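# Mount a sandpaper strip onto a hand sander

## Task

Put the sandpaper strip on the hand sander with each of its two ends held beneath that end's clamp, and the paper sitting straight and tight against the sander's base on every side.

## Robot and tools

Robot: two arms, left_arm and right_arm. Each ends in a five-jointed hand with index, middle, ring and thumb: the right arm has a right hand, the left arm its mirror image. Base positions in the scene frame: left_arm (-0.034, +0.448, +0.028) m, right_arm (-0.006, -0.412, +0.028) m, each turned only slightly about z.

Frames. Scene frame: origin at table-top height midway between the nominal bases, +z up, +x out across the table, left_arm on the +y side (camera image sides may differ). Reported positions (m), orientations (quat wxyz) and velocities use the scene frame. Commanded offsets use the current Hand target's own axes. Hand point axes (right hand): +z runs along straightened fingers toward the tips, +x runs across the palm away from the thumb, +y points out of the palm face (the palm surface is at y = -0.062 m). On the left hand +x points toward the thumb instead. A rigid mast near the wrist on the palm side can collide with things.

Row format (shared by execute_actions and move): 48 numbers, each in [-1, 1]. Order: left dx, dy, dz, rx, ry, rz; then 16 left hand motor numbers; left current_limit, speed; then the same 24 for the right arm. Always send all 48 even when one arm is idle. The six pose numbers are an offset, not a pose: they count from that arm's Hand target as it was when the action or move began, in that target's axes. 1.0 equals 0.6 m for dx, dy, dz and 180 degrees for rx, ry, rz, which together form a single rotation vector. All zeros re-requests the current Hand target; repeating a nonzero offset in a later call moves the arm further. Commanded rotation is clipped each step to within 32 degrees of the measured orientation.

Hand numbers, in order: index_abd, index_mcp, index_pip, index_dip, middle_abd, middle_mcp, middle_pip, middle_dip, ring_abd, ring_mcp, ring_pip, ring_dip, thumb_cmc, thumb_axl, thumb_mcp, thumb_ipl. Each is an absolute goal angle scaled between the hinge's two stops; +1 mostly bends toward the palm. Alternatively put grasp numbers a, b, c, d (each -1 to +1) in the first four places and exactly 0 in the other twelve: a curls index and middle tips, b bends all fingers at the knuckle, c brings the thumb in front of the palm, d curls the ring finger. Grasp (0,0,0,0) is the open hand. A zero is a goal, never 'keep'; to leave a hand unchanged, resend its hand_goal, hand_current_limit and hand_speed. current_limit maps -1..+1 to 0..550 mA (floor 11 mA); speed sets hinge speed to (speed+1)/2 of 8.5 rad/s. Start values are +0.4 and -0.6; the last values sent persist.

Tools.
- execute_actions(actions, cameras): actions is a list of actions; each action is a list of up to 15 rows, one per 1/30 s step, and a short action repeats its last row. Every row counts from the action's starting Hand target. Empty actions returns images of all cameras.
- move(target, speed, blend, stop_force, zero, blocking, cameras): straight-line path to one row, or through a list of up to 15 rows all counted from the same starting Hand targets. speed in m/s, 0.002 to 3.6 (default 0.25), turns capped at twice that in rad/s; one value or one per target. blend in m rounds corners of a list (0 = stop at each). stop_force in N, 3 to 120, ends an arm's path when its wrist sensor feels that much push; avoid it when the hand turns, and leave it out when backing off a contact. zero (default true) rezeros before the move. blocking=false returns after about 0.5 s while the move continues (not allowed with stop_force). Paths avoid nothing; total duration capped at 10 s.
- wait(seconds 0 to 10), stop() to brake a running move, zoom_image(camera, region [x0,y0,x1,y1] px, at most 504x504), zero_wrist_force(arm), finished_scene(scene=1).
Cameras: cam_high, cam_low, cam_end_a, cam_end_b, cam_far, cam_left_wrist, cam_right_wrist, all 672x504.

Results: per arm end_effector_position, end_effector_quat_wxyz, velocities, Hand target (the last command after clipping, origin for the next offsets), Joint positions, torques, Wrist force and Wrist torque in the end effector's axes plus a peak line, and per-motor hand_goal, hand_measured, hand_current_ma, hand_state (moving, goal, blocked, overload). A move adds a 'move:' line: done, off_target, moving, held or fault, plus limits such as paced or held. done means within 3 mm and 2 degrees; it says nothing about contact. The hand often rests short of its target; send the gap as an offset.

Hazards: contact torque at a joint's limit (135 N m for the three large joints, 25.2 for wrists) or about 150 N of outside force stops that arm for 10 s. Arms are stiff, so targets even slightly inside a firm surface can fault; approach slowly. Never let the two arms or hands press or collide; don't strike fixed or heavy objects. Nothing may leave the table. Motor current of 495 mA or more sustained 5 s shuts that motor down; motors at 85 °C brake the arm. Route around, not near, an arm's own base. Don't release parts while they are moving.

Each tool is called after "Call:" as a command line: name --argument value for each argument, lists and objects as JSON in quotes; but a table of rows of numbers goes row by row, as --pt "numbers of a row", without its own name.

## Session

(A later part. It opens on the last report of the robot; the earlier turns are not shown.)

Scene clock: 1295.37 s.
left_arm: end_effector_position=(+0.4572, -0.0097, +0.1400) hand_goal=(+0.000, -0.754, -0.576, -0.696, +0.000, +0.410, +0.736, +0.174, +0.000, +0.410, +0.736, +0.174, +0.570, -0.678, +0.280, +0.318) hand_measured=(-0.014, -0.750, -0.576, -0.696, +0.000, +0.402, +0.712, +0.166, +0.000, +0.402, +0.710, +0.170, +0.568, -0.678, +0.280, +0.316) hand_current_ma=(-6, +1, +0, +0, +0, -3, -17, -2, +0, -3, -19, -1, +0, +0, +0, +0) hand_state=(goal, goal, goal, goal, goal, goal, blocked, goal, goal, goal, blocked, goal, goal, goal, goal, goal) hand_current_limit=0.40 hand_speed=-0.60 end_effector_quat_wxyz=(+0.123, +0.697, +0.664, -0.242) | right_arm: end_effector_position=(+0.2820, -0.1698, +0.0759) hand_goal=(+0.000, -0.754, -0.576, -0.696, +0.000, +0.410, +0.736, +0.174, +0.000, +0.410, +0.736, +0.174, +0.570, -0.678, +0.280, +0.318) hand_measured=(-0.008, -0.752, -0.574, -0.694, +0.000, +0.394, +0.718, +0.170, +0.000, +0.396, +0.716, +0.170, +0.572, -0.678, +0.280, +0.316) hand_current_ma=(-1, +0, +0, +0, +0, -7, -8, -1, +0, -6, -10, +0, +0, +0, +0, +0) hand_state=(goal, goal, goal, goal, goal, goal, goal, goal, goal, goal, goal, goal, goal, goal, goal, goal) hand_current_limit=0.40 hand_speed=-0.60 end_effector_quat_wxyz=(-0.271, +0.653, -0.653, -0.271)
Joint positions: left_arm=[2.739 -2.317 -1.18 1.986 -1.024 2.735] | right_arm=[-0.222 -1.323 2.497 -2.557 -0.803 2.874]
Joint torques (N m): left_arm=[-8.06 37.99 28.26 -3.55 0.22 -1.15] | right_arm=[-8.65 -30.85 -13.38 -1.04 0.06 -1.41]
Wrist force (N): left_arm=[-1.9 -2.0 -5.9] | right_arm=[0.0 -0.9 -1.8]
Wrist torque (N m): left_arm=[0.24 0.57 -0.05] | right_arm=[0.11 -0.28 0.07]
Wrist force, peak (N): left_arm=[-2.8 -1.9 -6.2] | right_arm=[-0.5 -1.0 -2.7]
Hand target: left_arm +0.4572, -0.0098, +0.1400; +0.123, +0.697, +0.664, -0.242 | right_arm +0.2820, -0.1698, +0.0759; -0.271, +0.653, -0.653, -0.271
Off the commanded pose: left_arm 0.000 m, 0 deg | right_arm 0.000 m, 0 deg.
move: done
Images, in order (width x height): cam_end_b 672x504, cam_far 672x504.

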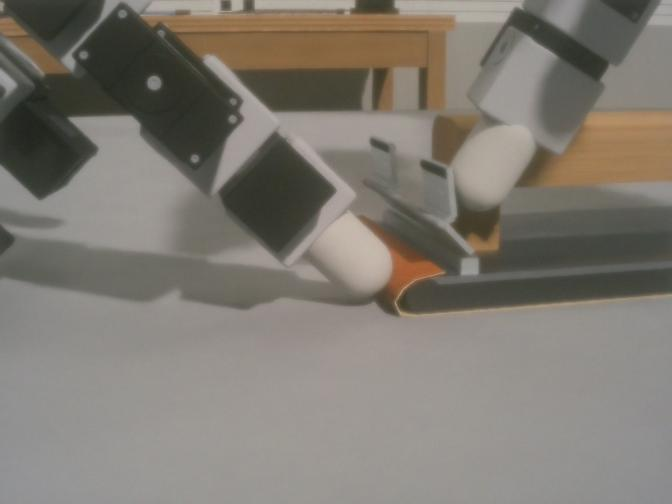

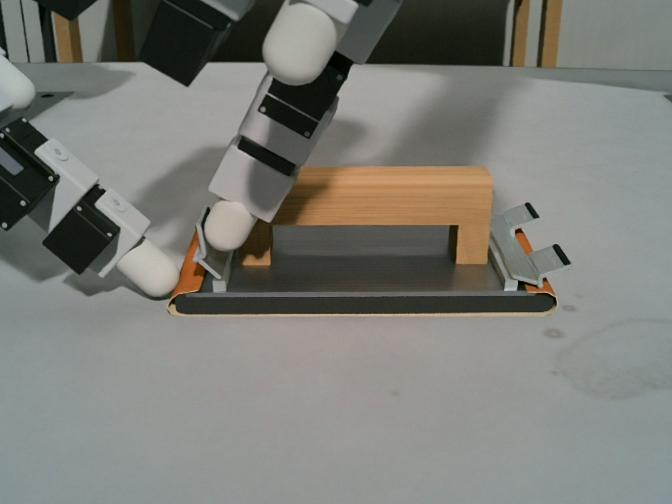

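Call:
move --target '[-0.0072,0.0014,0.0040,0,0,0,0.0,-0.754,-0.576,-0.696,0.0,0.411,0.737,0.174,0.0,0.411,0.737,0.174,0.571,-0.678,0.281,0.319,0.4,-0.6,0,0,0,0,0,0,0.0,-0.754,-0.576,-0.696,0.0,0.411,0.737,0.174,0.0,0.411,0.737,0.174,0.571,-0.678,0.281,0.319,0.4,-0.6]' --speed 0.02 --cameras '["cam_far","cam_end_b"]'

Call:
zoom_image --camera "cam_far" --region '[160, 120, 320, 320]'

Call:
zoom_image --camera "cam_end_b" --region '[280, 100, 500, 340]'

Scene clock: 1300.17 s.
left_arm: end_effector_position=(+0.4576, -0.0147, +0.1400) hand_goal=(+0.000, -0.754, -0.576, -0.696, +0.000, +0.410, +0.736, +0.174, +0.000, +0.410, +0.736, +0.174, +0.570, -0.678, +0.280, +0.318) hand_measured=(-0.044, -0.756, -0.576, -0.696, +0.000, +0.402, +0.712, +0.166, +0.000, +0.402, +0.710, +0.170, +0.568, -0.678, +0.280, +0.316) hand_current_ma=(-40, +0, +0, +0, +0, -3, -17, -2, +0, -3, -19, -1, +0, +0, +0, +0) hand_state=(blocked, goal, goal, goal, goal, goal, blocked, goal, goal, goal, blocked, goal, goal, goal, goal, goal) hand_current_limit=0.40 hand_speed=-0.60 end_effector_quat_wxyz=(+0.123, +0.697, +0.664, -0.242) | right_arm: end_effector_position=(+0.2820, -0.1698, +0.0759) hand_goal=(+0.000, -0.754, -0.576, -0.696, +0.000, +0.410, +0.736, +0.174, +0.000, +0.410, +0.736, +0.174, +0.570, -0.678, +0.280, +0.318) hand_measured=(-0.004, -0.752, -0.574, -0.694, +0.000, +0.394, +0.718, +0.170, +0.000, +0.396, +0.716, +0.170, +0.572, -0.678, +0.280, +0.316) hand_current_ma=(+0, +0, +0, +0, +0, -7, -8, -1, +0, -6, -10, +0, +0, +0, +0, +0) hand_state=(goal, goal, goal, goal, goal, goal, goal, goal, goal, goal, goal, goal, goal, goal, goal, goal) hand_current_limit=0.40 hand_speed=-0.60 end_effector_quat_wxyz=(-0.271, +0.653, -0.653, -0.271)
Joint positions: left_arm=[2.732 -2.325 -1.164 1.984 -1.024 2.726] | right_arm=[-0.222 -1.323 2.497 -2.557 -0.803 2.874]
Joint torques (N m): left_arm=[-9.75 35.77 27.66 -2.79 0.95 -1.37] | right_arm=[-9.58 -29.75 -14.18 -1.07 -0.02 -1.68]
Wrist force (N): left_arm=[-0.3 -2.2 -10.8] | right_arm=[0.4 -1.1 -3.9]
Wrist torque (N m): left_arm=[0.68 0.96 0.03] | right_arm=[0.26 -0.26 0.07]
Wrist force, peak (N): left_arm=[-0.9 -2.4 -11.5] | right_arm=[0.1 -0.9 -4.7]
Hand target: left_arm +0.4576, -0.0148, +0.1400; +0.123, +0.697, +0.664, -0.242 | right_arm +0.2820, -0.1698, +0.0759; -0.271, +0.653, -0.653, -0.271
Off the commanded pose: left_arm 0.000 m, 0 deg | right_arm 0.000 m, 0 deg.
move: done
Images, in order (width x height): cam_end_b 672x504, cam_far 672x504.

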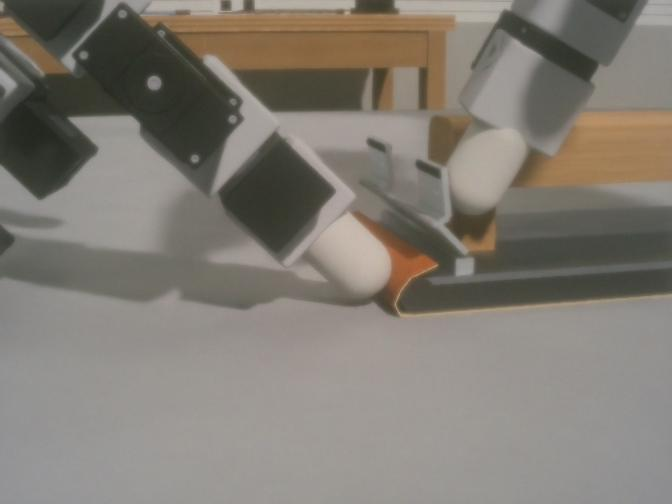

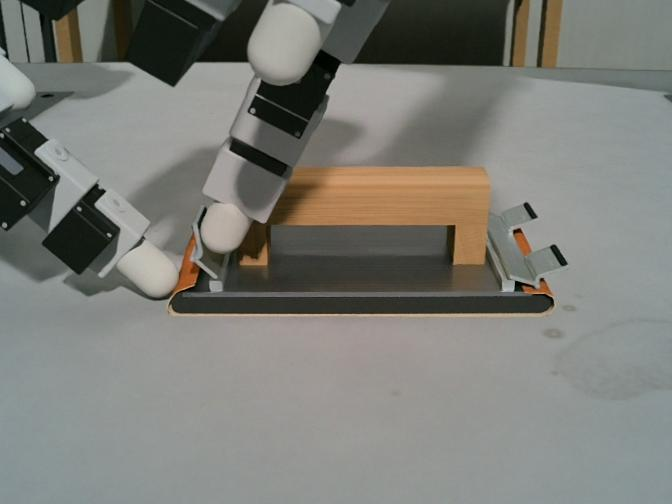

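Scaled by 2.520 from the camera's 672x504 image, which has a finer 960x720 frame.

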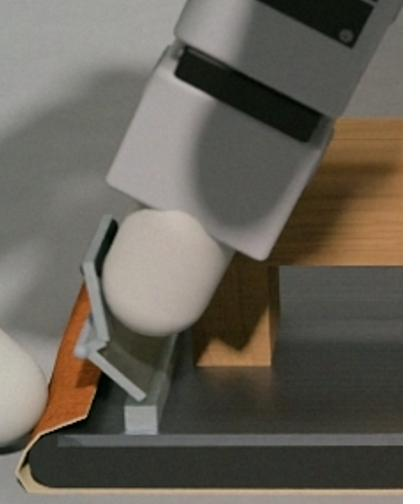

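Scaled by 2.100 from the camera's 672x504 image, which has a finer 960x720 frame.

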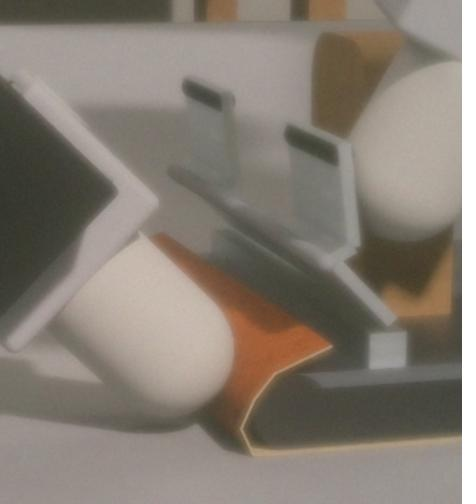

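Call:
move --target '[-0.0036,0.0007,0.0020,0,0,0,0.0,-0.754,-0.576,-0.696,0.0,0.411,0.737,0.174,0.0,0.411,0.737,0.174,0.571,-0.678,0.281,0.319,0.4,-0.6,0,0,0,0,0,0,0.0,-0.754,-0.576,-0.696,0.0,0.411,0.737,0.174,0.0,0.411,0.737,0.174,0.571,-0.678,0.281,0.319,0.4,-0.6]' --speed 0.02 --cameras '["cam_far","cam_end_b"]'

Call:
zoom_image --camera "cam_far" --region '[160, 120, 320, 320]'

Call:
zoom_image --camera "cam_end_b" --region '[280, 100, 500, 340]'

Scene clock: 1307.90 s.
left_arm: end_effector_position=(+0.4578, -0.0172, +0.1400) hand_goal=(+0.000, -0.754, -0.576, -0.696, +0.000, +0.410, +0.736, +0.174, +0.000, +0.410, +0.736, +0.174, +0.570, -0.678, +0.280, +0.318) hand_measured=(-0.050, -0.756, -0.576, -0.696, +0.000, +0.402, +0.712, +0.166, +0.000, +0.402, +0.710, +0.170, +0.568, -0.678, +0.280, +0.316) hand_current_ma=(-51, +0, +0, +0, +0, -3, -17, -2, +0, -3, -19, -1, +0, +0, +0, +0) hand_state=(blocked, goal, goal, goal, goal, goal, blocked, goal, goal, goal, blocked, goal, goal, goal, goal, goal) hand_current_limit=0.40 hand_speed=-0.60 end_effector_quat_wxyz=(+0.123, +0.697, +0.664, -0.242) | right_arm: end_effector_position=(+0.2820, -0.1698, +0.0759) hand_goal=(+0.000, -0.754, -0.576, -0.696, +0.000, +0.410, +0.736, +0.174, +0.000, +0.410, +0.736, +0.174, +0.570, -0.678, +0.280, +0.318) hand_measured=(-0.004, -0.752, -0.574, -0.694, +0.000, +0.394, +0.718, +0.170, +0.000, +0.396, +0.716, +0.170, +0.572, -0.678, +0.280, +0.316) hand_current_ma=(+0, +0, +0, +0, +0, -7, -8, -1, +0, -6, -10, +0, +0, +0, +0, +0) hand_state=(goal, goal, goal, goal, goal, goal, goal, goal, goal, goal, goal, goal, goal, goal, goal, goal) hand_current_limit=0.40 hand_speed=-0.60 end_effector_quat_wxyz=(-0.271, +0.653, -0.653, -0.271)
Joint positions: left_arm=[2.728 -2.33 -1.157 1.982 -1.025 2.721] | right_arm=[-0.222 -1.323 2.497 -2.557 -0.803 2.874]
Joint torques (N m): left_arm=[-10.44 37.74 27.59 -2.84 0.82 -1.39] | right_arm=[-8.46 -26.12 -13.5 -1.07 0.06 -1.69]
Wrist force (N): left_arm=[-0.3 -2.4 -8.2] | right_arm=[0.0 -1.0 -4.5]
Wrist torque (N m): left_arm=[0.42 0.91 0.07] | right_arm=[0.31 -0.26 0.07]
Wrist force, peak (N): left_arm=[-0.8 -2.7 -12.2] | right_arm=[0.1 -1.2 -5.1]
Hand target: left_arm +0.4578, -0.0173, +0.1400; +0.123, +0.697, +0.664, -0.242 | right_arm +0.2820, -0.1698, +0.0759; -0.271, +0.653, -0.653, -0.271
Off the commanded pose: left_arm 0.000 m, 0 deg | right_arm 0.000 m, 0 deg.
move: done
Images, in order (width x height): cam_end_b 672x504, cam_far 672x504.

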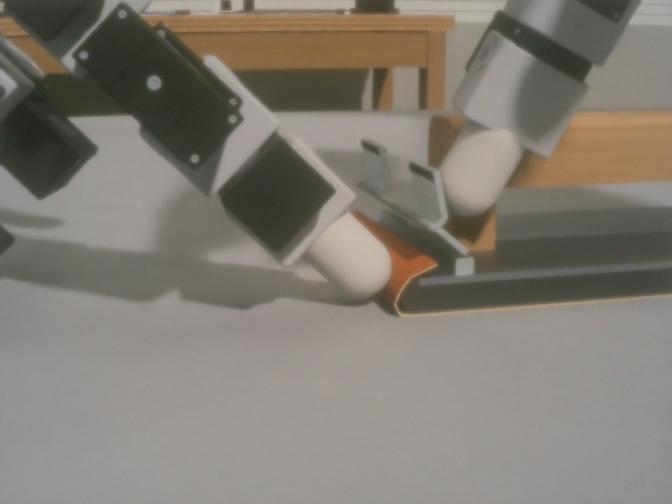

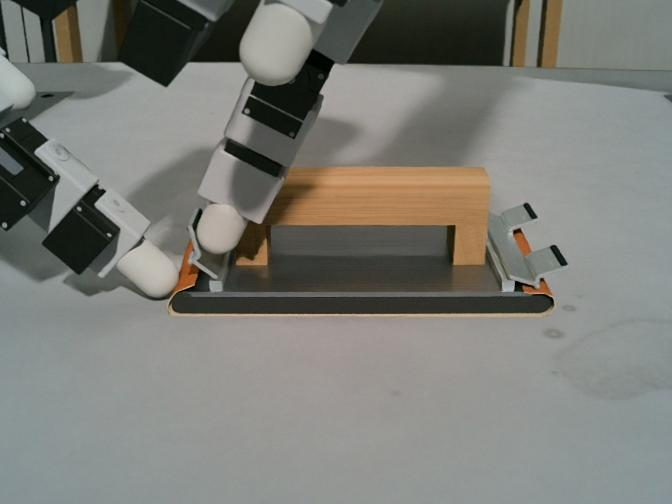

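Scaled by 2.520 from the camera's 672x504 image, which has a finer 960x720 frame.

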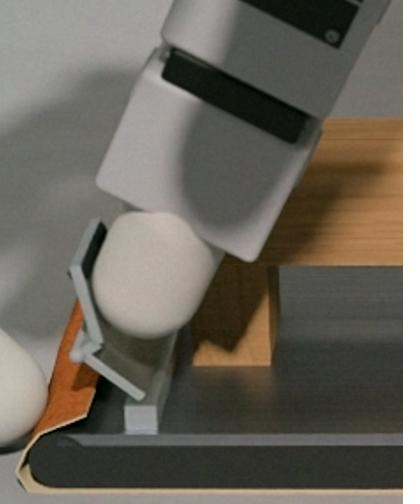

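Scaled by 2.100 from the camera's 672x504 image, which has a finer 960x720 frame.

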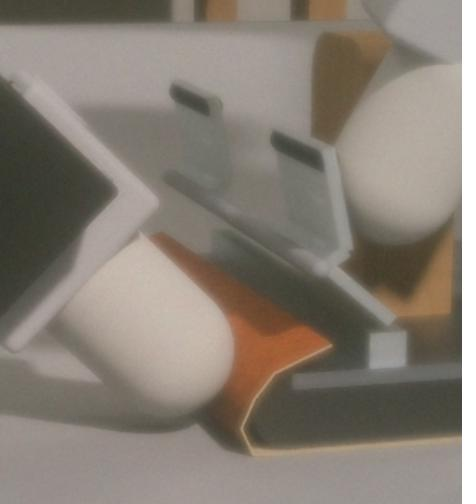

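Call:
move --target '[-0.0036,0.0007,0.0020,0,0,0,0.0,-0.754,-0.576,-0.696,0.0,0.411,0.737,0.174,0.0,0.411,0.737,0.174,0.571,-0.678,0.281,0.319,0.4,-0.6,0,0,0,0,0,0,0.0,-0.754,-0.576,-0.696,0.0,0.411,0.737,0.174,0.0,0.411,0.737,0.174,0.571,-0.678,0.281,0.319,0.4,-0.6]' --speed 0.02 --cameras '["cam_far","cam_end_b"]'

Call:
zoom_image --camera "cam_far" --region '[160, 120, 320, 320]'

Call:
zoom_image --camera "cam_end_b" --region '[280, 100, 500, 340]'

Scene clock: 1312.70 s.
left_arm: end_effector_position=(+0.4580, -0.0197, +0.1400) hand_goal=(+0.000, -0.754, -0.576, -0.696, +0.000, +0.410, +0.736, +0.174, +0.000, +0.410, +0.736, +0.174, +0.570, -0.678, +0.280, +0.318) hand_measured=(-0.058, -0.756, -0.578, -0.696, +0.000, +0.402, +0.712, +0.166, +0.000, +0.402, +0.710, +0.170, +0.568, -0.678, +0.280, +0.316) hand_current_ma=(-63, +0, +0, +0, +0, -3, -17, -2, +0, -3, -19, -1, +0, +0, +0, +0) hand_state=(blocked, goal, goal, goal, goal, goal, blocked, goal, goal, goal, blocked, goal, goal, goal, goal, goal) hand_current_limit=0.40 hand_speed=-0.60 end_effector_quat_wxyz=(+0.123, +0.697, +0.664, -0.242) | right_arm: end_effector_position=(+0.2820, -0.1698, +0.0759) hand_goal=(+0.000, -0.754, -0.576, -0.696, +0.000, +0.410, +0.736, +0.174, +0.000, +0.410, +0.736, +0.174, +0.570, -0.678, +0.280, +0.318) hand_measured=(-0.004, -0.752, -0.574, -0.694, +0.000, +0.394, +0.718, +0.170, +0.000, +0.396, +0.716, +0.170, +0.572, -0.678, +0.280, +0.316) hand_current_ma=(+0, +0, +0, +0, +0, -7, -8, -1, +0, -6, -10, +0, +0, +0, +0, +0) hand_state=(goal, goal, goal, goal, goal, goal, goal, goal, goal, goal, goal, goal, goal, goal, goal, goal) hand_current_limit=0.40 hand_speed=-0.60 end_effector_quat_wxyz=(-0.271, +0.653, -0.653, -0.271)
Joint positions: left_arm=[2.724 -2.334 -1.149 1.981 -1.025 2.717] | right_arm=[-0.222 -1.323 2.497 -2.557 -0.803 2.874]
Joint torques (N m): left_arm=[-8.86 37.79 30.63 -3.17 0.36 -1.29] | right_arm=[-9.58 -21.82 -14.61 -1.11 0.37 -1.54]
Wrist force (N): left_arm=[-1.5 -2.0 -5.2] | right_arm=[0.3 -1.2 -4.6]
Wrist torque (N m): left_arm=[0.21 0.69 -0.02] | right_arm=[0.28 -0.34 0.11]
Wrist force, peak (N): left_arm=[-0.5 -2.2 -9.1] | right_arm=[-0.2 -0.9 -5.2]
Hand target: left_arm +0.4580, -0.0198, +0.1400; +0.123, +0.697, +0.664, -0.242 | right_arm +0.2820, -0.1698, +0.0759; -0.271, +0.653, -0.653, -0.271
Off the commanded pose: left_arm 0.000 m, 0 deg | right_arm 0.000 m, 0 deg.
move: done
Images, in order (width x height): cam_end_b 672x504, cam_far 672x504.

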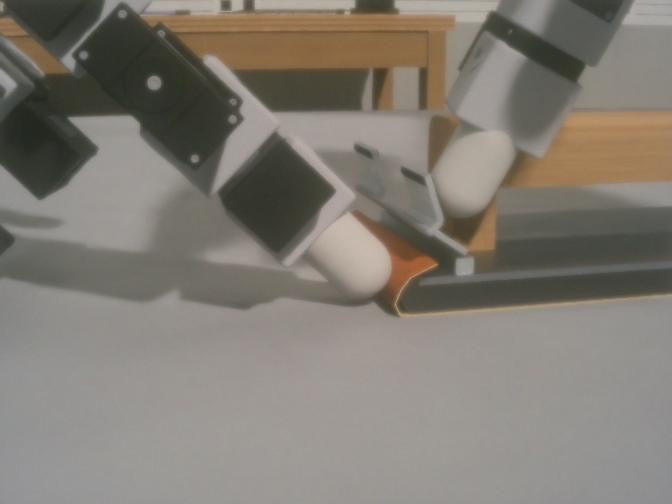

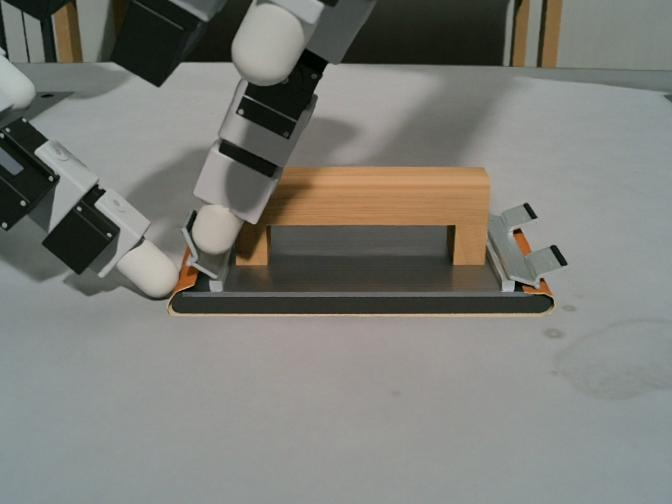

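Scaled by 2.520 from the camera's 672x504 image, which has a finer 960x720 frame.

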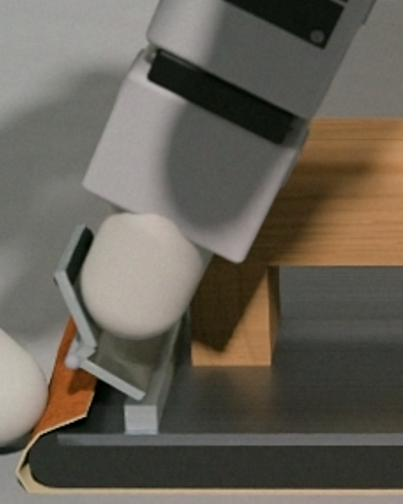

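Scaled by 2.100 from the camera's 672x504 image, which has a finer 960x720 frame.

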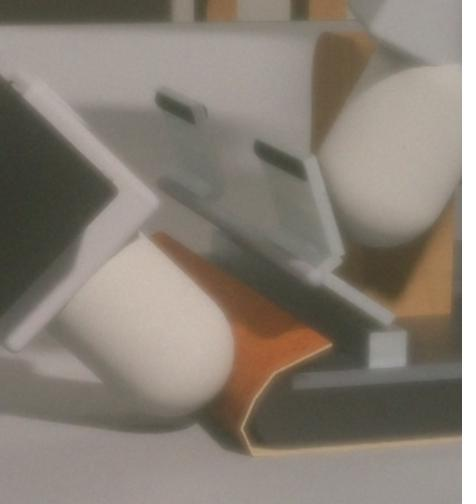

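Call:
move --target '[-0.0036,0.0007,0.0020,0,0,0,0.0,-0.754,-0.576,-0.696,0.0,0.411,0.737,0.174,0.0,0.411,0.737,0.174,0.571,-0.678,0.281,0.319,0.4,-0.6,0,0,0,0,0,0,0.0,-0.754,-0.576,-0.696,0.0,0.411,0.737,0.174,0.0,0.411,0.737,0.174,0.571,-0.678,0.281,0.319,0.4,-0.6]' --speed 0.02 --cameras '["cam_far","cam_end_b"]'

Call:
zoom_image --camera "cam_far" --region '[160, 120, 320, 320]'

Call:
zoom_image --camera "cam_end_b" --region '[280, 100, 500, 340]'

Scene clock: 1317.03 s.
left_arm: end_effector_position=(+0.4582, -0.0222, +0.1399) hand_goal=(+0.000, -0.754, -0.576, -0.696, +0.000, +0.410, +0.736, +0.174, +0.000, +0.410, +0.736, +0.174, +0.570, -0.678, +0.280, +0.318) hand_measured=(-0.006, -0.754, -0.578, -0.696, +0.000, +0.402, +0.712, +0.166, +0.000, +0.402, +0.710, +0.170, +0.568, -0.678, +0.280, +0.316) hand_current_ma=(-2, +0, +0, +0, +0, -3, -17, -2, +0, -3, -19, -1, +0, +0, +0, +0) hand_state=(goal, goal, goal, goal, goal, goal, blocked, goal, goal, goal, blocked, goal, goal, goal, goal, goal) hand_current_limit=0.40 hand_speed=-0.60 end_effector_quat_wxyz=(+0.123, +0.697, +0.664, -0.242) | right_arm: end_effector_position=(+0.2819, -0.1698, +0.0759) hand_goal=(+0.000, -0.754, -0.576, -0.696, +0.000, +0.410, +0.736, +0.174, +0.000, +0.410, +0.736, +0.174, +0.570, -0.678, +0.280, +0.318) hand_measured=(+0.008, -0.752, -0.574, -0.694, +0.000, +0.394, +0.718, +0.170, +0.000, +0.396, +0.716, +0.170, +0.572, -0.678, +0.280, +0.316) hand_current_ma=(+2, +0, +0, +0, +0, -7, -8, -1, +0, -6, -10, +0, +0, +0, +0, +0) hand_state=(goal, goal, goal, goal, goal, goal, goal, goal, goal, goal, goal, goal, goal, goal, goal, goal) hand_current_limit=0.40 hand_speed=-0.60 end_effector_quat_wxyz=(-0.271, +0.653, -0.653, -0.271)
Joint positions: left_arm=[2.72 -2.338 -1.141 1.979 -1.025 2.712] | right_arm=[-0.222 -1.323 2.497 -2.557 -0.803 2.874]
Joint torques (N m): left_arm=[-7.62 38.79 29.42 -3.77 -0.16 -1.12] | right_arm=[-6.07 -19.55 -14.03 -3.5 2.37 -0.48]
Wrist force (N): left_arm=[-3.2 -1.7 -5.0] | right_arm=[0.6 -1.0 -1.8]
Wrist torque (N m): left_arm=[0.17 0.46 -0.15] | right_arm=[0.10 -0.23 0.13]
Wrist force, peak (N): left_arm=[-2.1 -2.4 -6.0] | right_arm=[-0.1 -1.3 -5.3]
Hand target: left_arm +0.4582, -0.0223, +0.1399; +0.123, +0.697, +0.664, -0.242 | right_arm +0.2820, -0.1698, +0.0759; -0.271, +0.653, -0.653, -0.271
Off the commanded pose: left_arm 0.000 m, 0 deg | right_arm 0.000 m, 0 deg.
move: done
Images, in order (width x height): cam_end_b 672x504, cam_far 672x504.

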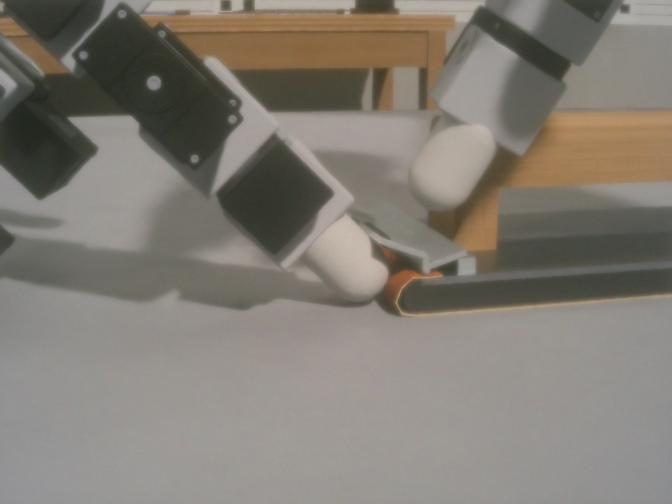

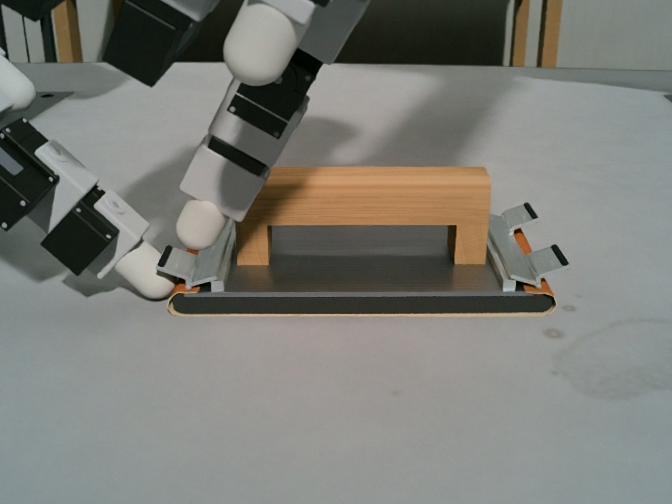

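Scaled by 2.520 from the camera's 672x504 image, which has a finer 960x720 frame.

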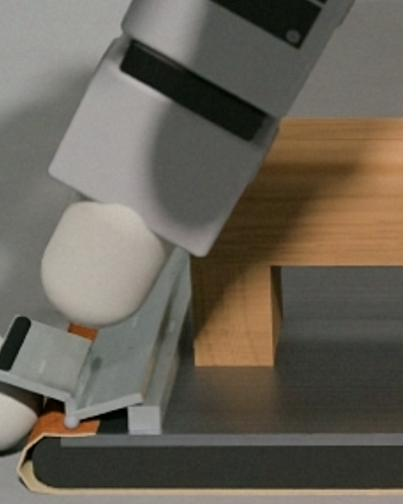

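Scaled by 2.100 from the camera's 672x504 image, which has a finer 960x720 frame.

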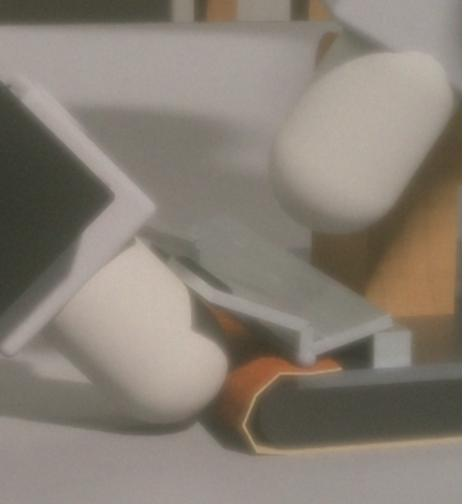

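Call:
move --pt "-0.05 -0.015 -0.0853 0 0 0 0.0 -0.754 -0.576 -0.696 0.0 0.411 0.737 0.174 0.0 0.411 0.737 0.174 0.571 -0.678 0.281 0.319 0.4 -0.6 0 0 0 0 0 0 0.0 -0.754 -0.576 -0.696 0.0 0.411 0.737 0.174 0.0 0.411 0.737 0.174 0.571 -0.678 0.281 0.319 0.4 -0.6" --pt "-0.05 -0.015 -0.0853 0 0 0 0.0 -0.754 -0.576 -0.696 0.0 0.411 0.737 0.174 0.0 0.411 0.737 0.174 0.571 -0.678 0.281 0.319 0.4 -0.6 0.0141 -0.0018 -0.0141 0 0 0 0.0 -0.754 -0.576 -0.696 0.0 0.411 0.737 0.174 0.0 0.411 0.737 0.174 0.571 -0.678 0.281 0.319 0.4 -0.6" --speed '[0.08,0.03]' --blend '[0.01,0]' --cameras '["cam_far","cam_end_b","cam_end_a"]'

Call:
zoom_image --camera "cam_far" --region '[120, 190, 280, 330]'

Call:
zoom_image --camera "cam_end_b" --region '[320, 160, 500, 340]'

Call:
zoom_image --camera "cam_end_a" --region '[400, 180, 500, 280]'

Scene clock: 1327.43 s.
left_arm: end_effector_position=(+0.4582, -0.0223, +0.2000) hand_goal=(+0.000, -0.754, -0.576, -0.696, +0.000, +0.410, +0.736, +0.174, +0.000, +0.410, +0.736, +0.174, +0.570, -0.678, +0.280, +0.318) hand_measured=(-0.006, -0.754, -0.578, -0.696, +0.000, +0.402, +0.712, +0.166, +0.000, +0.402, +0.710, +0.170, +0.568, -0.678, +0.280, +0.316) hand_current_ma=(-2, +0, +0, +0, +0, -3, -17, -2, +0, -3, -19, -1, +0, +0, +0, +0) hand_state=(goal, goal, goal, goal, goal, goal, blocked, goal, goal, goal, blocked, goal, goal, goal, goal, goal) hand_current_limit=0.40 hand_speed=-0.60 end_effector_quat_wxyz=(+0.123, +0.697, +0.664, -0.242) | right_arm: end_effector_position=(+0.2830, -0.1817, +0.0759) hand_goal=(+0.000, -0.754, -0.576, -0.696, +0.000, +0.410, +0.736, +0.174, +0.000, +0.410, +0.736, +0.174, +0.570, -0.678, +0.280, +0.318) hand_measured=(+0.004, -0.752, -0.574, -0.694, +0.000, +0.394, +0.718, +0.170, +0.000, +0.396, +0.716, +0.170, +0.572, -0.678, +0.280, +0.316) hand_current_ma=(+1, +0, +0, +0, +0, -7, -8, -1, +0, -6, -10, +0, +0, +0, +0, +0) hand_state=(goal, goal, goal, goal, goal, goal, goal, goal, goal, goal, goal, goal, goal, goal, goal, goal) hand_current_limit=0.40 hand_speed=-0.60 end_effector_quat_wxyz=(-0.271, +0.653, -0.653, -0.271)
Joint positions: left_arm=[2.72 -2.295 -1.057 1.853 -1.025 2.712] | right_arm=[-0.254 -1.334 2.496 -2.515 -0.809 2.83]
Joint torques (N m): left_arm=[8.46 63.19 29 -3.33 1.28 1.87] | right_arm=[-11.59 -31.38 -16.83 -0.83 -0.46 -1.65]
Wrist force (N): left_arm=[-3.1 -1.8 -5.0] | right_arm=[0.3 -0.9 -0.7]
Wrist torque (N m): left_arm=[0.15 0.46 -0.15] | right_arm=[0.04 -0.19 0.11]
Wrist force, peak (N): left_arm=[-3.5 -1.8 -5.4] | right_arm=[0.1 -1.2 -2.3]
Hand target: left_arm +0.4582, -0.0223, +0.2000; +0.123, +0.697, +0.664, -0.242 | right_arm +0.2830, -0.1817, +0.0759; -0.271, +0.653, -0.653, -0.271
Off the commanded pose: left_arm 0.000 m, 0 deg | right_arm 0.000 m, 0 deg.
move: done; blend cut to 0.006 m at target 1
Images, in order (width x height): cam_end_a 672x504, cam_end_b 672x504, cam_far 672x504.

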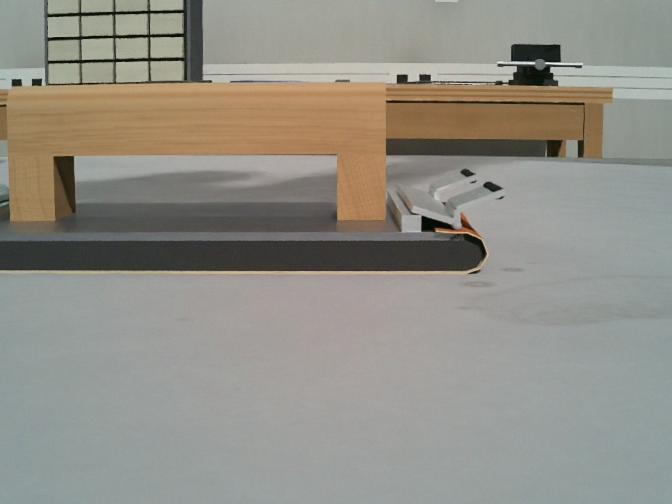

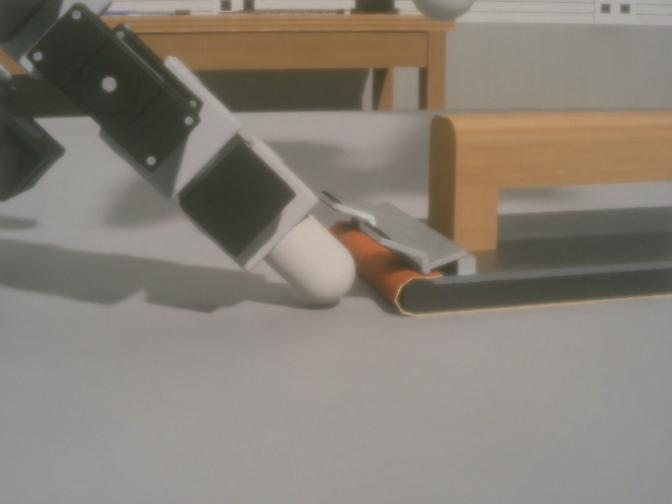

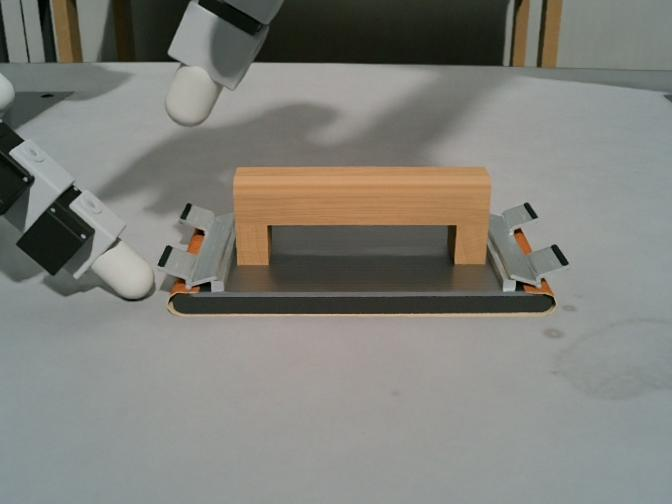

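Scaled by 3.150 from the camera's 672x504 image, which has a finer 960x720 frame.

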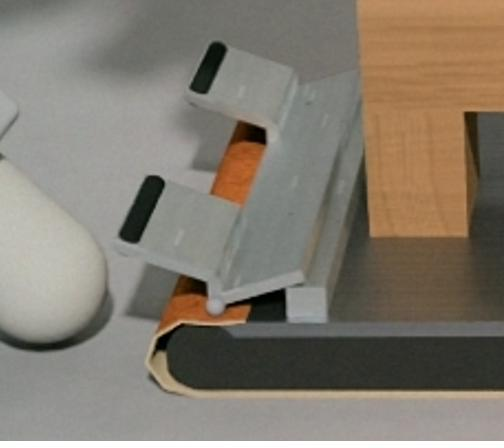

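Scaled by 2.800 from the camera's 672x504 image, which has a finer 960x720 frame.

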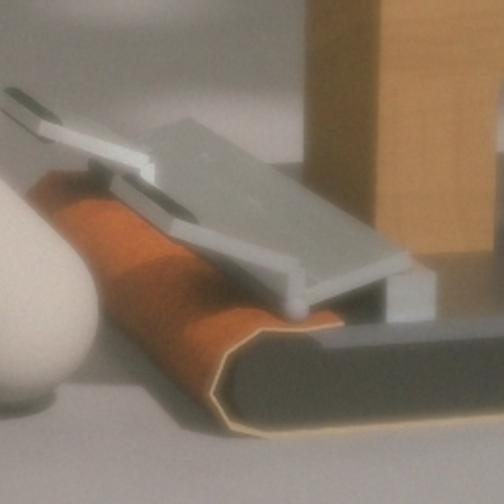

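Scaled by 5.040 from the camera's 672x504 image, which has a finer 960x720 frame.

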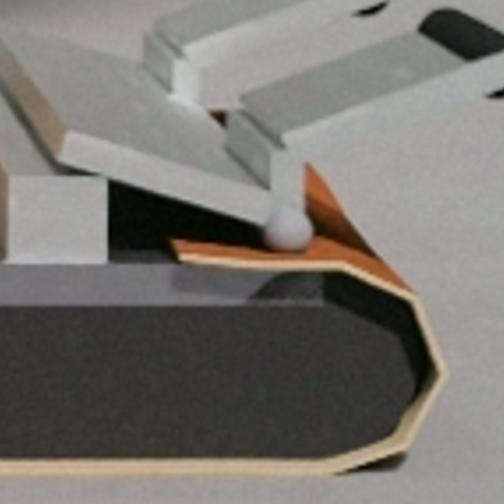

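Call:
zoom_image --camera "cam_far" --region '[440, 190, 600, 330]'

Call:
zoom_image --camera "cam_far" --region '[150, 280, 310, 330]'

Call:
zoom_image --camera "cam_far" --region '[290, 280, 450, 330]'

Call:
zoom_image --camera "cam_far" --region '[410, 280, 570, 330]'

Scaled by 3.150 from the camera's 672x504 image, which has a finer 960x720 frame.

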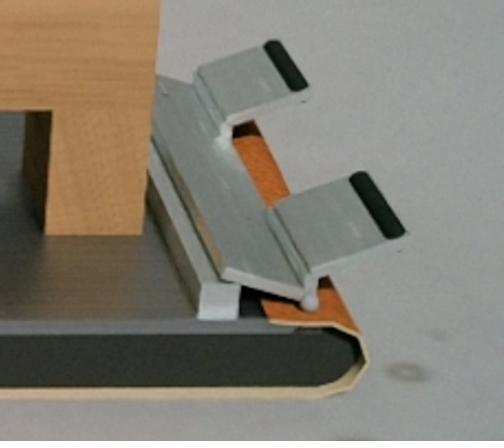

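Scaled by 3.150 from the camera's 672x504 image, which has a finer 960x720 frame.

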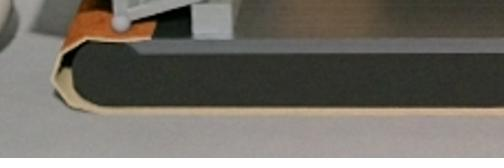

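Scaled by 3.150 from the camera's 672x504 image, which has a finer 960x720 frame.

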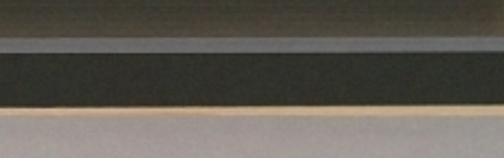

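Scaled by 3.150 from the camera's 672x504 image, which has a finer 960x720 frame.

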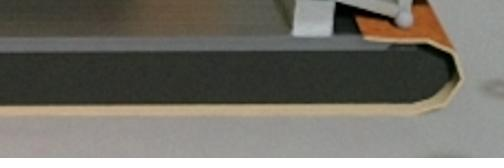

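Call:
move --pt "0.2362 -0.1065 -0.1195 0 0 0 0.0 -0.754 -0.576 -0.696 0.0 0.411 0.737 0.174 0.0 0.411 0.737 0.174 0.571 -0.678 0.281 0.319 0.4 -0.6 0.0078 0.0492 -0.0078 0 0 0 0.0 -0.754 -0.576 -0.696 0.0 0.411 0.737 0.174 0.0 0.411 0.737 0.174 0.571 -0.678 0.281 0.319 0.4 -0.6" --pt "0.277 -0.0943 -0.0498 0 0 0 0.0 -0.754 -0.576 -0.696 0.0 0.411 0.737 0.174 0.0 0.411 0.737 0.174 0.571 -0.678 0.281 0.319 0.4 -0.6 0.0078 0.0492 -0.0078 0 0 0 0.0 -0.754 -0.576 -0.696 0.0 0.411 0.737 0.174 0.0 0.411 0.737 0.174 0.571 -0.678 0.281 0.319 0.4 -0.6" --speed '[0.15,0.06]' --cameras '["cam_far","cam_end_a","cam_end_b"]'

Call:
zoom_image --camera "cam_end_b" --region '[320, 160, 500, 340]'

Scene clock: 1382.30 s.
left_arm: end_effector_position=(+0.4079, +0.1414, +0.1509) hand_goal=(+0.000, -0.754, -0.576, -0.696, +0.000, +0.410, +0.736, +0.174, +0.000, +0.410, +0.736, +0.174, +0.570, -0.678, +0.280, +0.318) hand_measured=(-0.006, -0.754, -0.578, -0.696, +0.000, +0.402, +0.712, +0.166, +0.000, +0.402, +0.710, +0.170, +0.568, -0.678, +0.280, +0.316) hand_current_ma=(-1, +0, +0, +0, +0, -3, -17, -2, +0, -3, -19, -1, +0, +0, +0, +0) hand_state=(goal, goal, goal, goal, goal, goal, blocked, goal, goal, goal, blocked, goal, goal, goal, goal, goal) hand_current_limit=0.40 hand_speed=-0.60 end_effector_quat_wxyz=(+0.123, +0.697, +0.664, -0.242) | right_arm: end_effector_position=(+0.2535, -0.1884, +0.0759) hand_goal=(+0.000, -0.754, -0.576, -0.696, +0.000, +0.410, +0.736, +0.174, +0.000, +0.410, +0.736, +0.174, +0.570, -0.678, +0.280, +0.318) hand_measured=(+0.004, -0.752, -0.574, -0.694, +0.000, +0.394, +0.718, +0.170, +0.000, +0.396, +0.716, +0.170, +0.572, -0.678, +0.280, +0.316) hand_current_ma=(+1, +0, +0, +0, +0, -7, -8, -1, +0, -6, -10, +0, +0, +0, +0, +0) hand_state=(goal, goal, goal, goal, goal, goal, goal, goal, goal, goal, goal, goal, goal, goal, goal, goal) hand_current_limit=0.40 hand_speed=-0.60 end_effector_quat_wxyz=(-0.271, +0.653, -0.653, -0.271)
Joint positions: left_arm=[3.003 -2.046 -1.653 2.028 -1.029 3.043] | right_arm=[-0.294 -1.398 2.574 -2.491 -0.819 2.776]
Joint torques (N m): left_arm=[-6.51 24.18 2.43 -0.83 2.28 -1.1] | right_arm=[-11.48 -26.55 -2.07 -0.79 -0.55 -1.4]
Wrist force (N): left_arm=[-3.1 -1.8 -5.3] | right_arm=[0.3 -0.5 -0.4]
Wrist torque (N m): left_arm=[0.16 0.45 -0.26] | right_arm=[0.03 -0.19 0.10]
Wrist force, peak (N): left_arm=[-3.5 -1.6 -5.3] | right_arm=[0.6 -1.2 -0.9]
Hand target: left_arm +0.4079, +0.1413, +0.1508; +0.123, +0.697, +0.664, -0.242 | right_arm +0.2535, -0.1884, +0.0759; -0.271, +0.653, -0.653, -0.271
Off the commanded pose: left_arm 0.000 m, 0 deg | right_arm 0.000 m, 0 deg.
move: done
Images, in order (width x height): cam_end_a 672x504, cam_end_b 672x504, cam_far 672x504.

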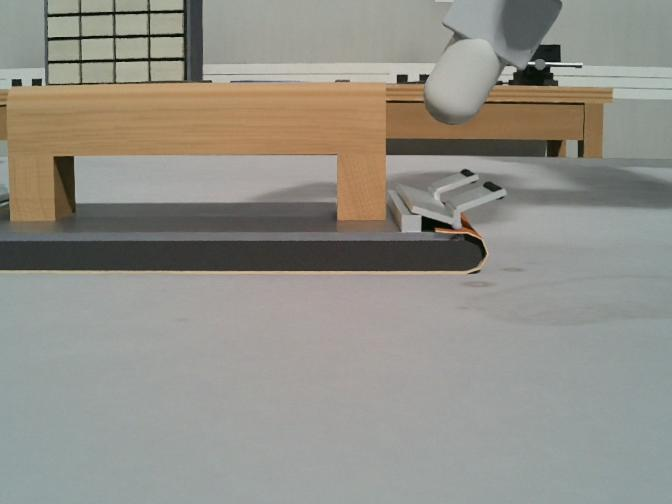

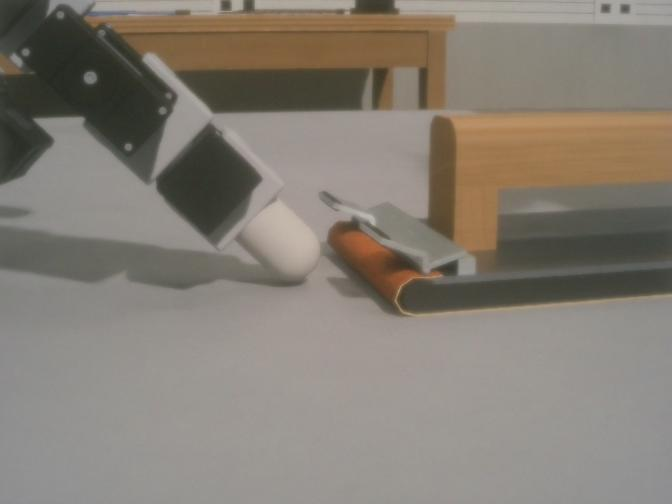

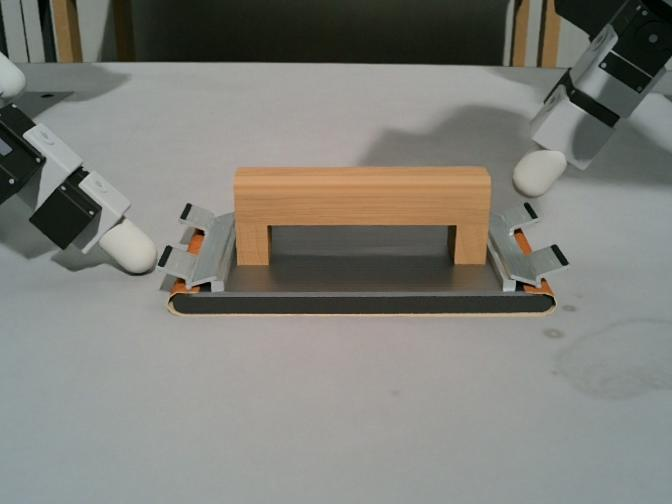

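Scaled by 2.800 from the camera's 672x504 image, which has a finer 960x720 frame.

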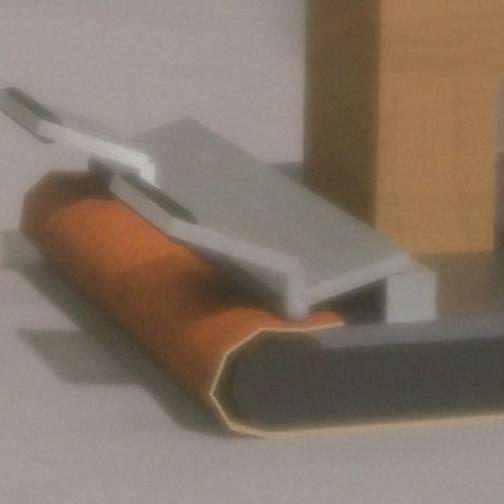

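Call:
move --target '[-0.0117,0.0044,0.0158,0,0,0,0.0,-0.754,-0.576,-0.696,0.0,0.411,0.737,0.174,0.0,0.411,0.737,0.174,0.571,-0.678,0.281,0.319,0.4,-0.6,-0.0071,0.0009,0.0071,0,0,0,0.0,-0.754,-0.576,-0.696,0.0,0.411,0.737,0.174,0.0,0.411,0.737,0.174,0.571,-0.678,0.281,0.319,0.4,-0.6]' --speed 0.04 --cameras '["cam_far","cam_end_a","cam_end_b"]'

Call:
zoom_image --camera "cam_end_b" --region '[280, 160, 500, 340]'

Call:
zoom_image --camera "cam_far" --region '[120, 190, 280, 330]'

Scene clock: 1392.53 s.
left_arm: end_effector_position=(+0.4088, +0.1304, +0.1459) hand_goal=(+0.000, -0.754, -0.576, -0.696, +0.000, +0.410, +0.736, +0.174, +0.000, +0.410, +0.736, +0.174, +0.570, -0.678, +0.280, +0.318) hand_measured=(-0.006, -0.754, -0.578, -0.696, +0.000, +0.402, +0.712, +0.166, +0.000, +0.402, +0.710, +0.170, +0.568, -0.678, +0.280, +0.316) hand_current_ma=(-1, +0, +0, +0, +0, -3, -17, -2, +0, -3, -19, -1, +0, +0, +0, +0) hand_state=(goal, goal, goal, goal, goal, goal, blocked, goal, goal, goal, blocked, goal, goal, goal, goal, goal) hand_current_limit=0.40 hand_speed=-0.60 end_effector_quat_wxyz=(+0.123, +0.697, +0.664, -0.242) | right_arm: end_effector_position=(+0.2530, -0.1824, +0.0759) hand_goal=(+0.000, -0.754, -0.576, -0.696, +0.000, +0.410, +0.736, +0.174, +0.000, +0.410, +0.736, +0.174, +0.570, -0.678, +0.280, +0.318) hand_measured=(+0.004, -0.752, -0.574, -0.694, +0.000, +0.394, +0.718, +0.170, +0.000, +0.396, +0.716, +0.170, +0.572, -0.678, +0.280, +0.316) hand_current_ma=(+1, +0, +0, +0, +0, -7, -8, -1, +0, -6, -10, +0, +0, +0, +0, +0) hand_state=(goal, goal, goal, goal, goal, goal, goal, goal, goal, goal, goal, goal, goal, goal, goal, goal) hand_current_limit=0.40 hand_speed=-0.60 end_effector_quat_wxyz=(-0.271, +0.653, -0.653, -0.271)
Joint positions: left_arm=[2.978 -2.063 -1.636 2.043 -1.027 3.014] | right_arm=[-0.277 -1.392 2.575 -2.514 -0.815 2.799]
Joint torques (N m): left_arm=[-8.76 23.64 25.98 -0.78 2.74 -1.48] | right_arm=[11.56 -8.34 -2.64 -3.66 2.83 2.02]
Wrist force (N): left_arm=[-3.1 -1.7 -4.6] | right_arm=[0.7 -0.7 -0.4]
Wrist torque (N m): left_arm=[0.11 0.47 -0.16] | right_arm=[0.03 -0.25 0.02]
Wrist force, peak (N): left_arm=[-3.5 -2.0 -4.9] | right_arm=[0.5 -0.8 -0.6]
Hand target: left_arm +0.4088, +0.1304, +0.1458; +0.123, +0.697, +0.664, -0.242 | right_arm +0.2530, -0.1824, +0.0759; -0.271, +0.653, -0.653, -0.271
Off the commanded pose: left_arm 0.000 m, 0 deg | right_arm 0.000 m, 0 deg.
move: done
Images, in order (width x height): cam_end_a 672x504, cam_end_b 672x504, cam_far 672x504.

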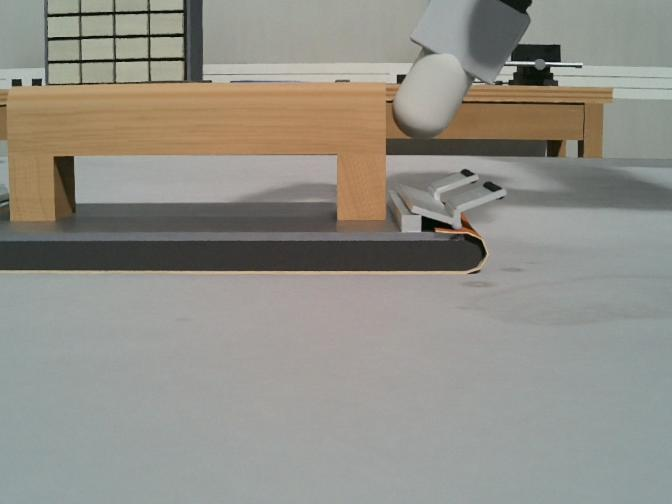

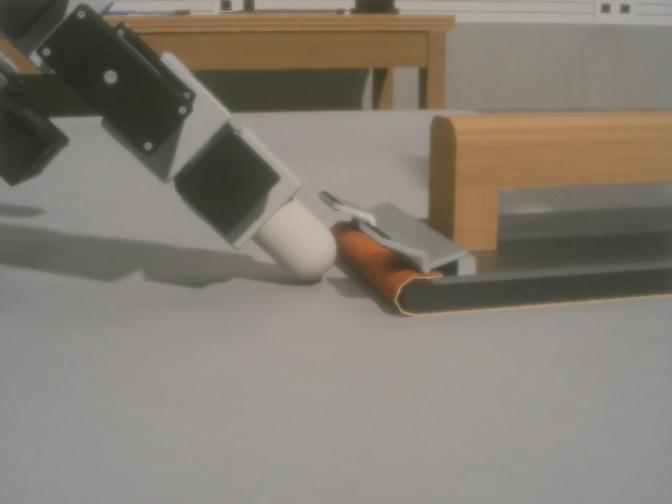

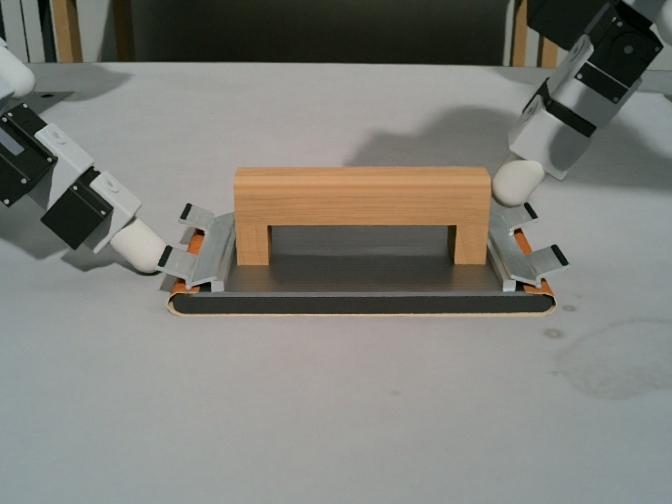

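Scaled by 2.291 from the camera's 672x504 image, which has a finer 960x720 frame.

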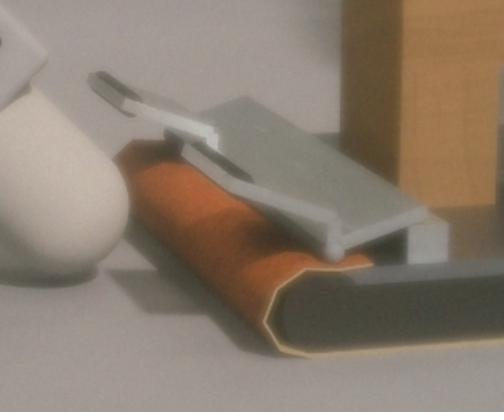

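Scaled by 3.150 from the camera's 672x504 image, which has a finer 960x720 frame.

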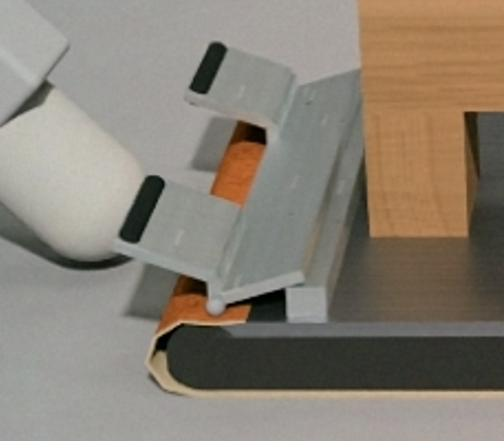

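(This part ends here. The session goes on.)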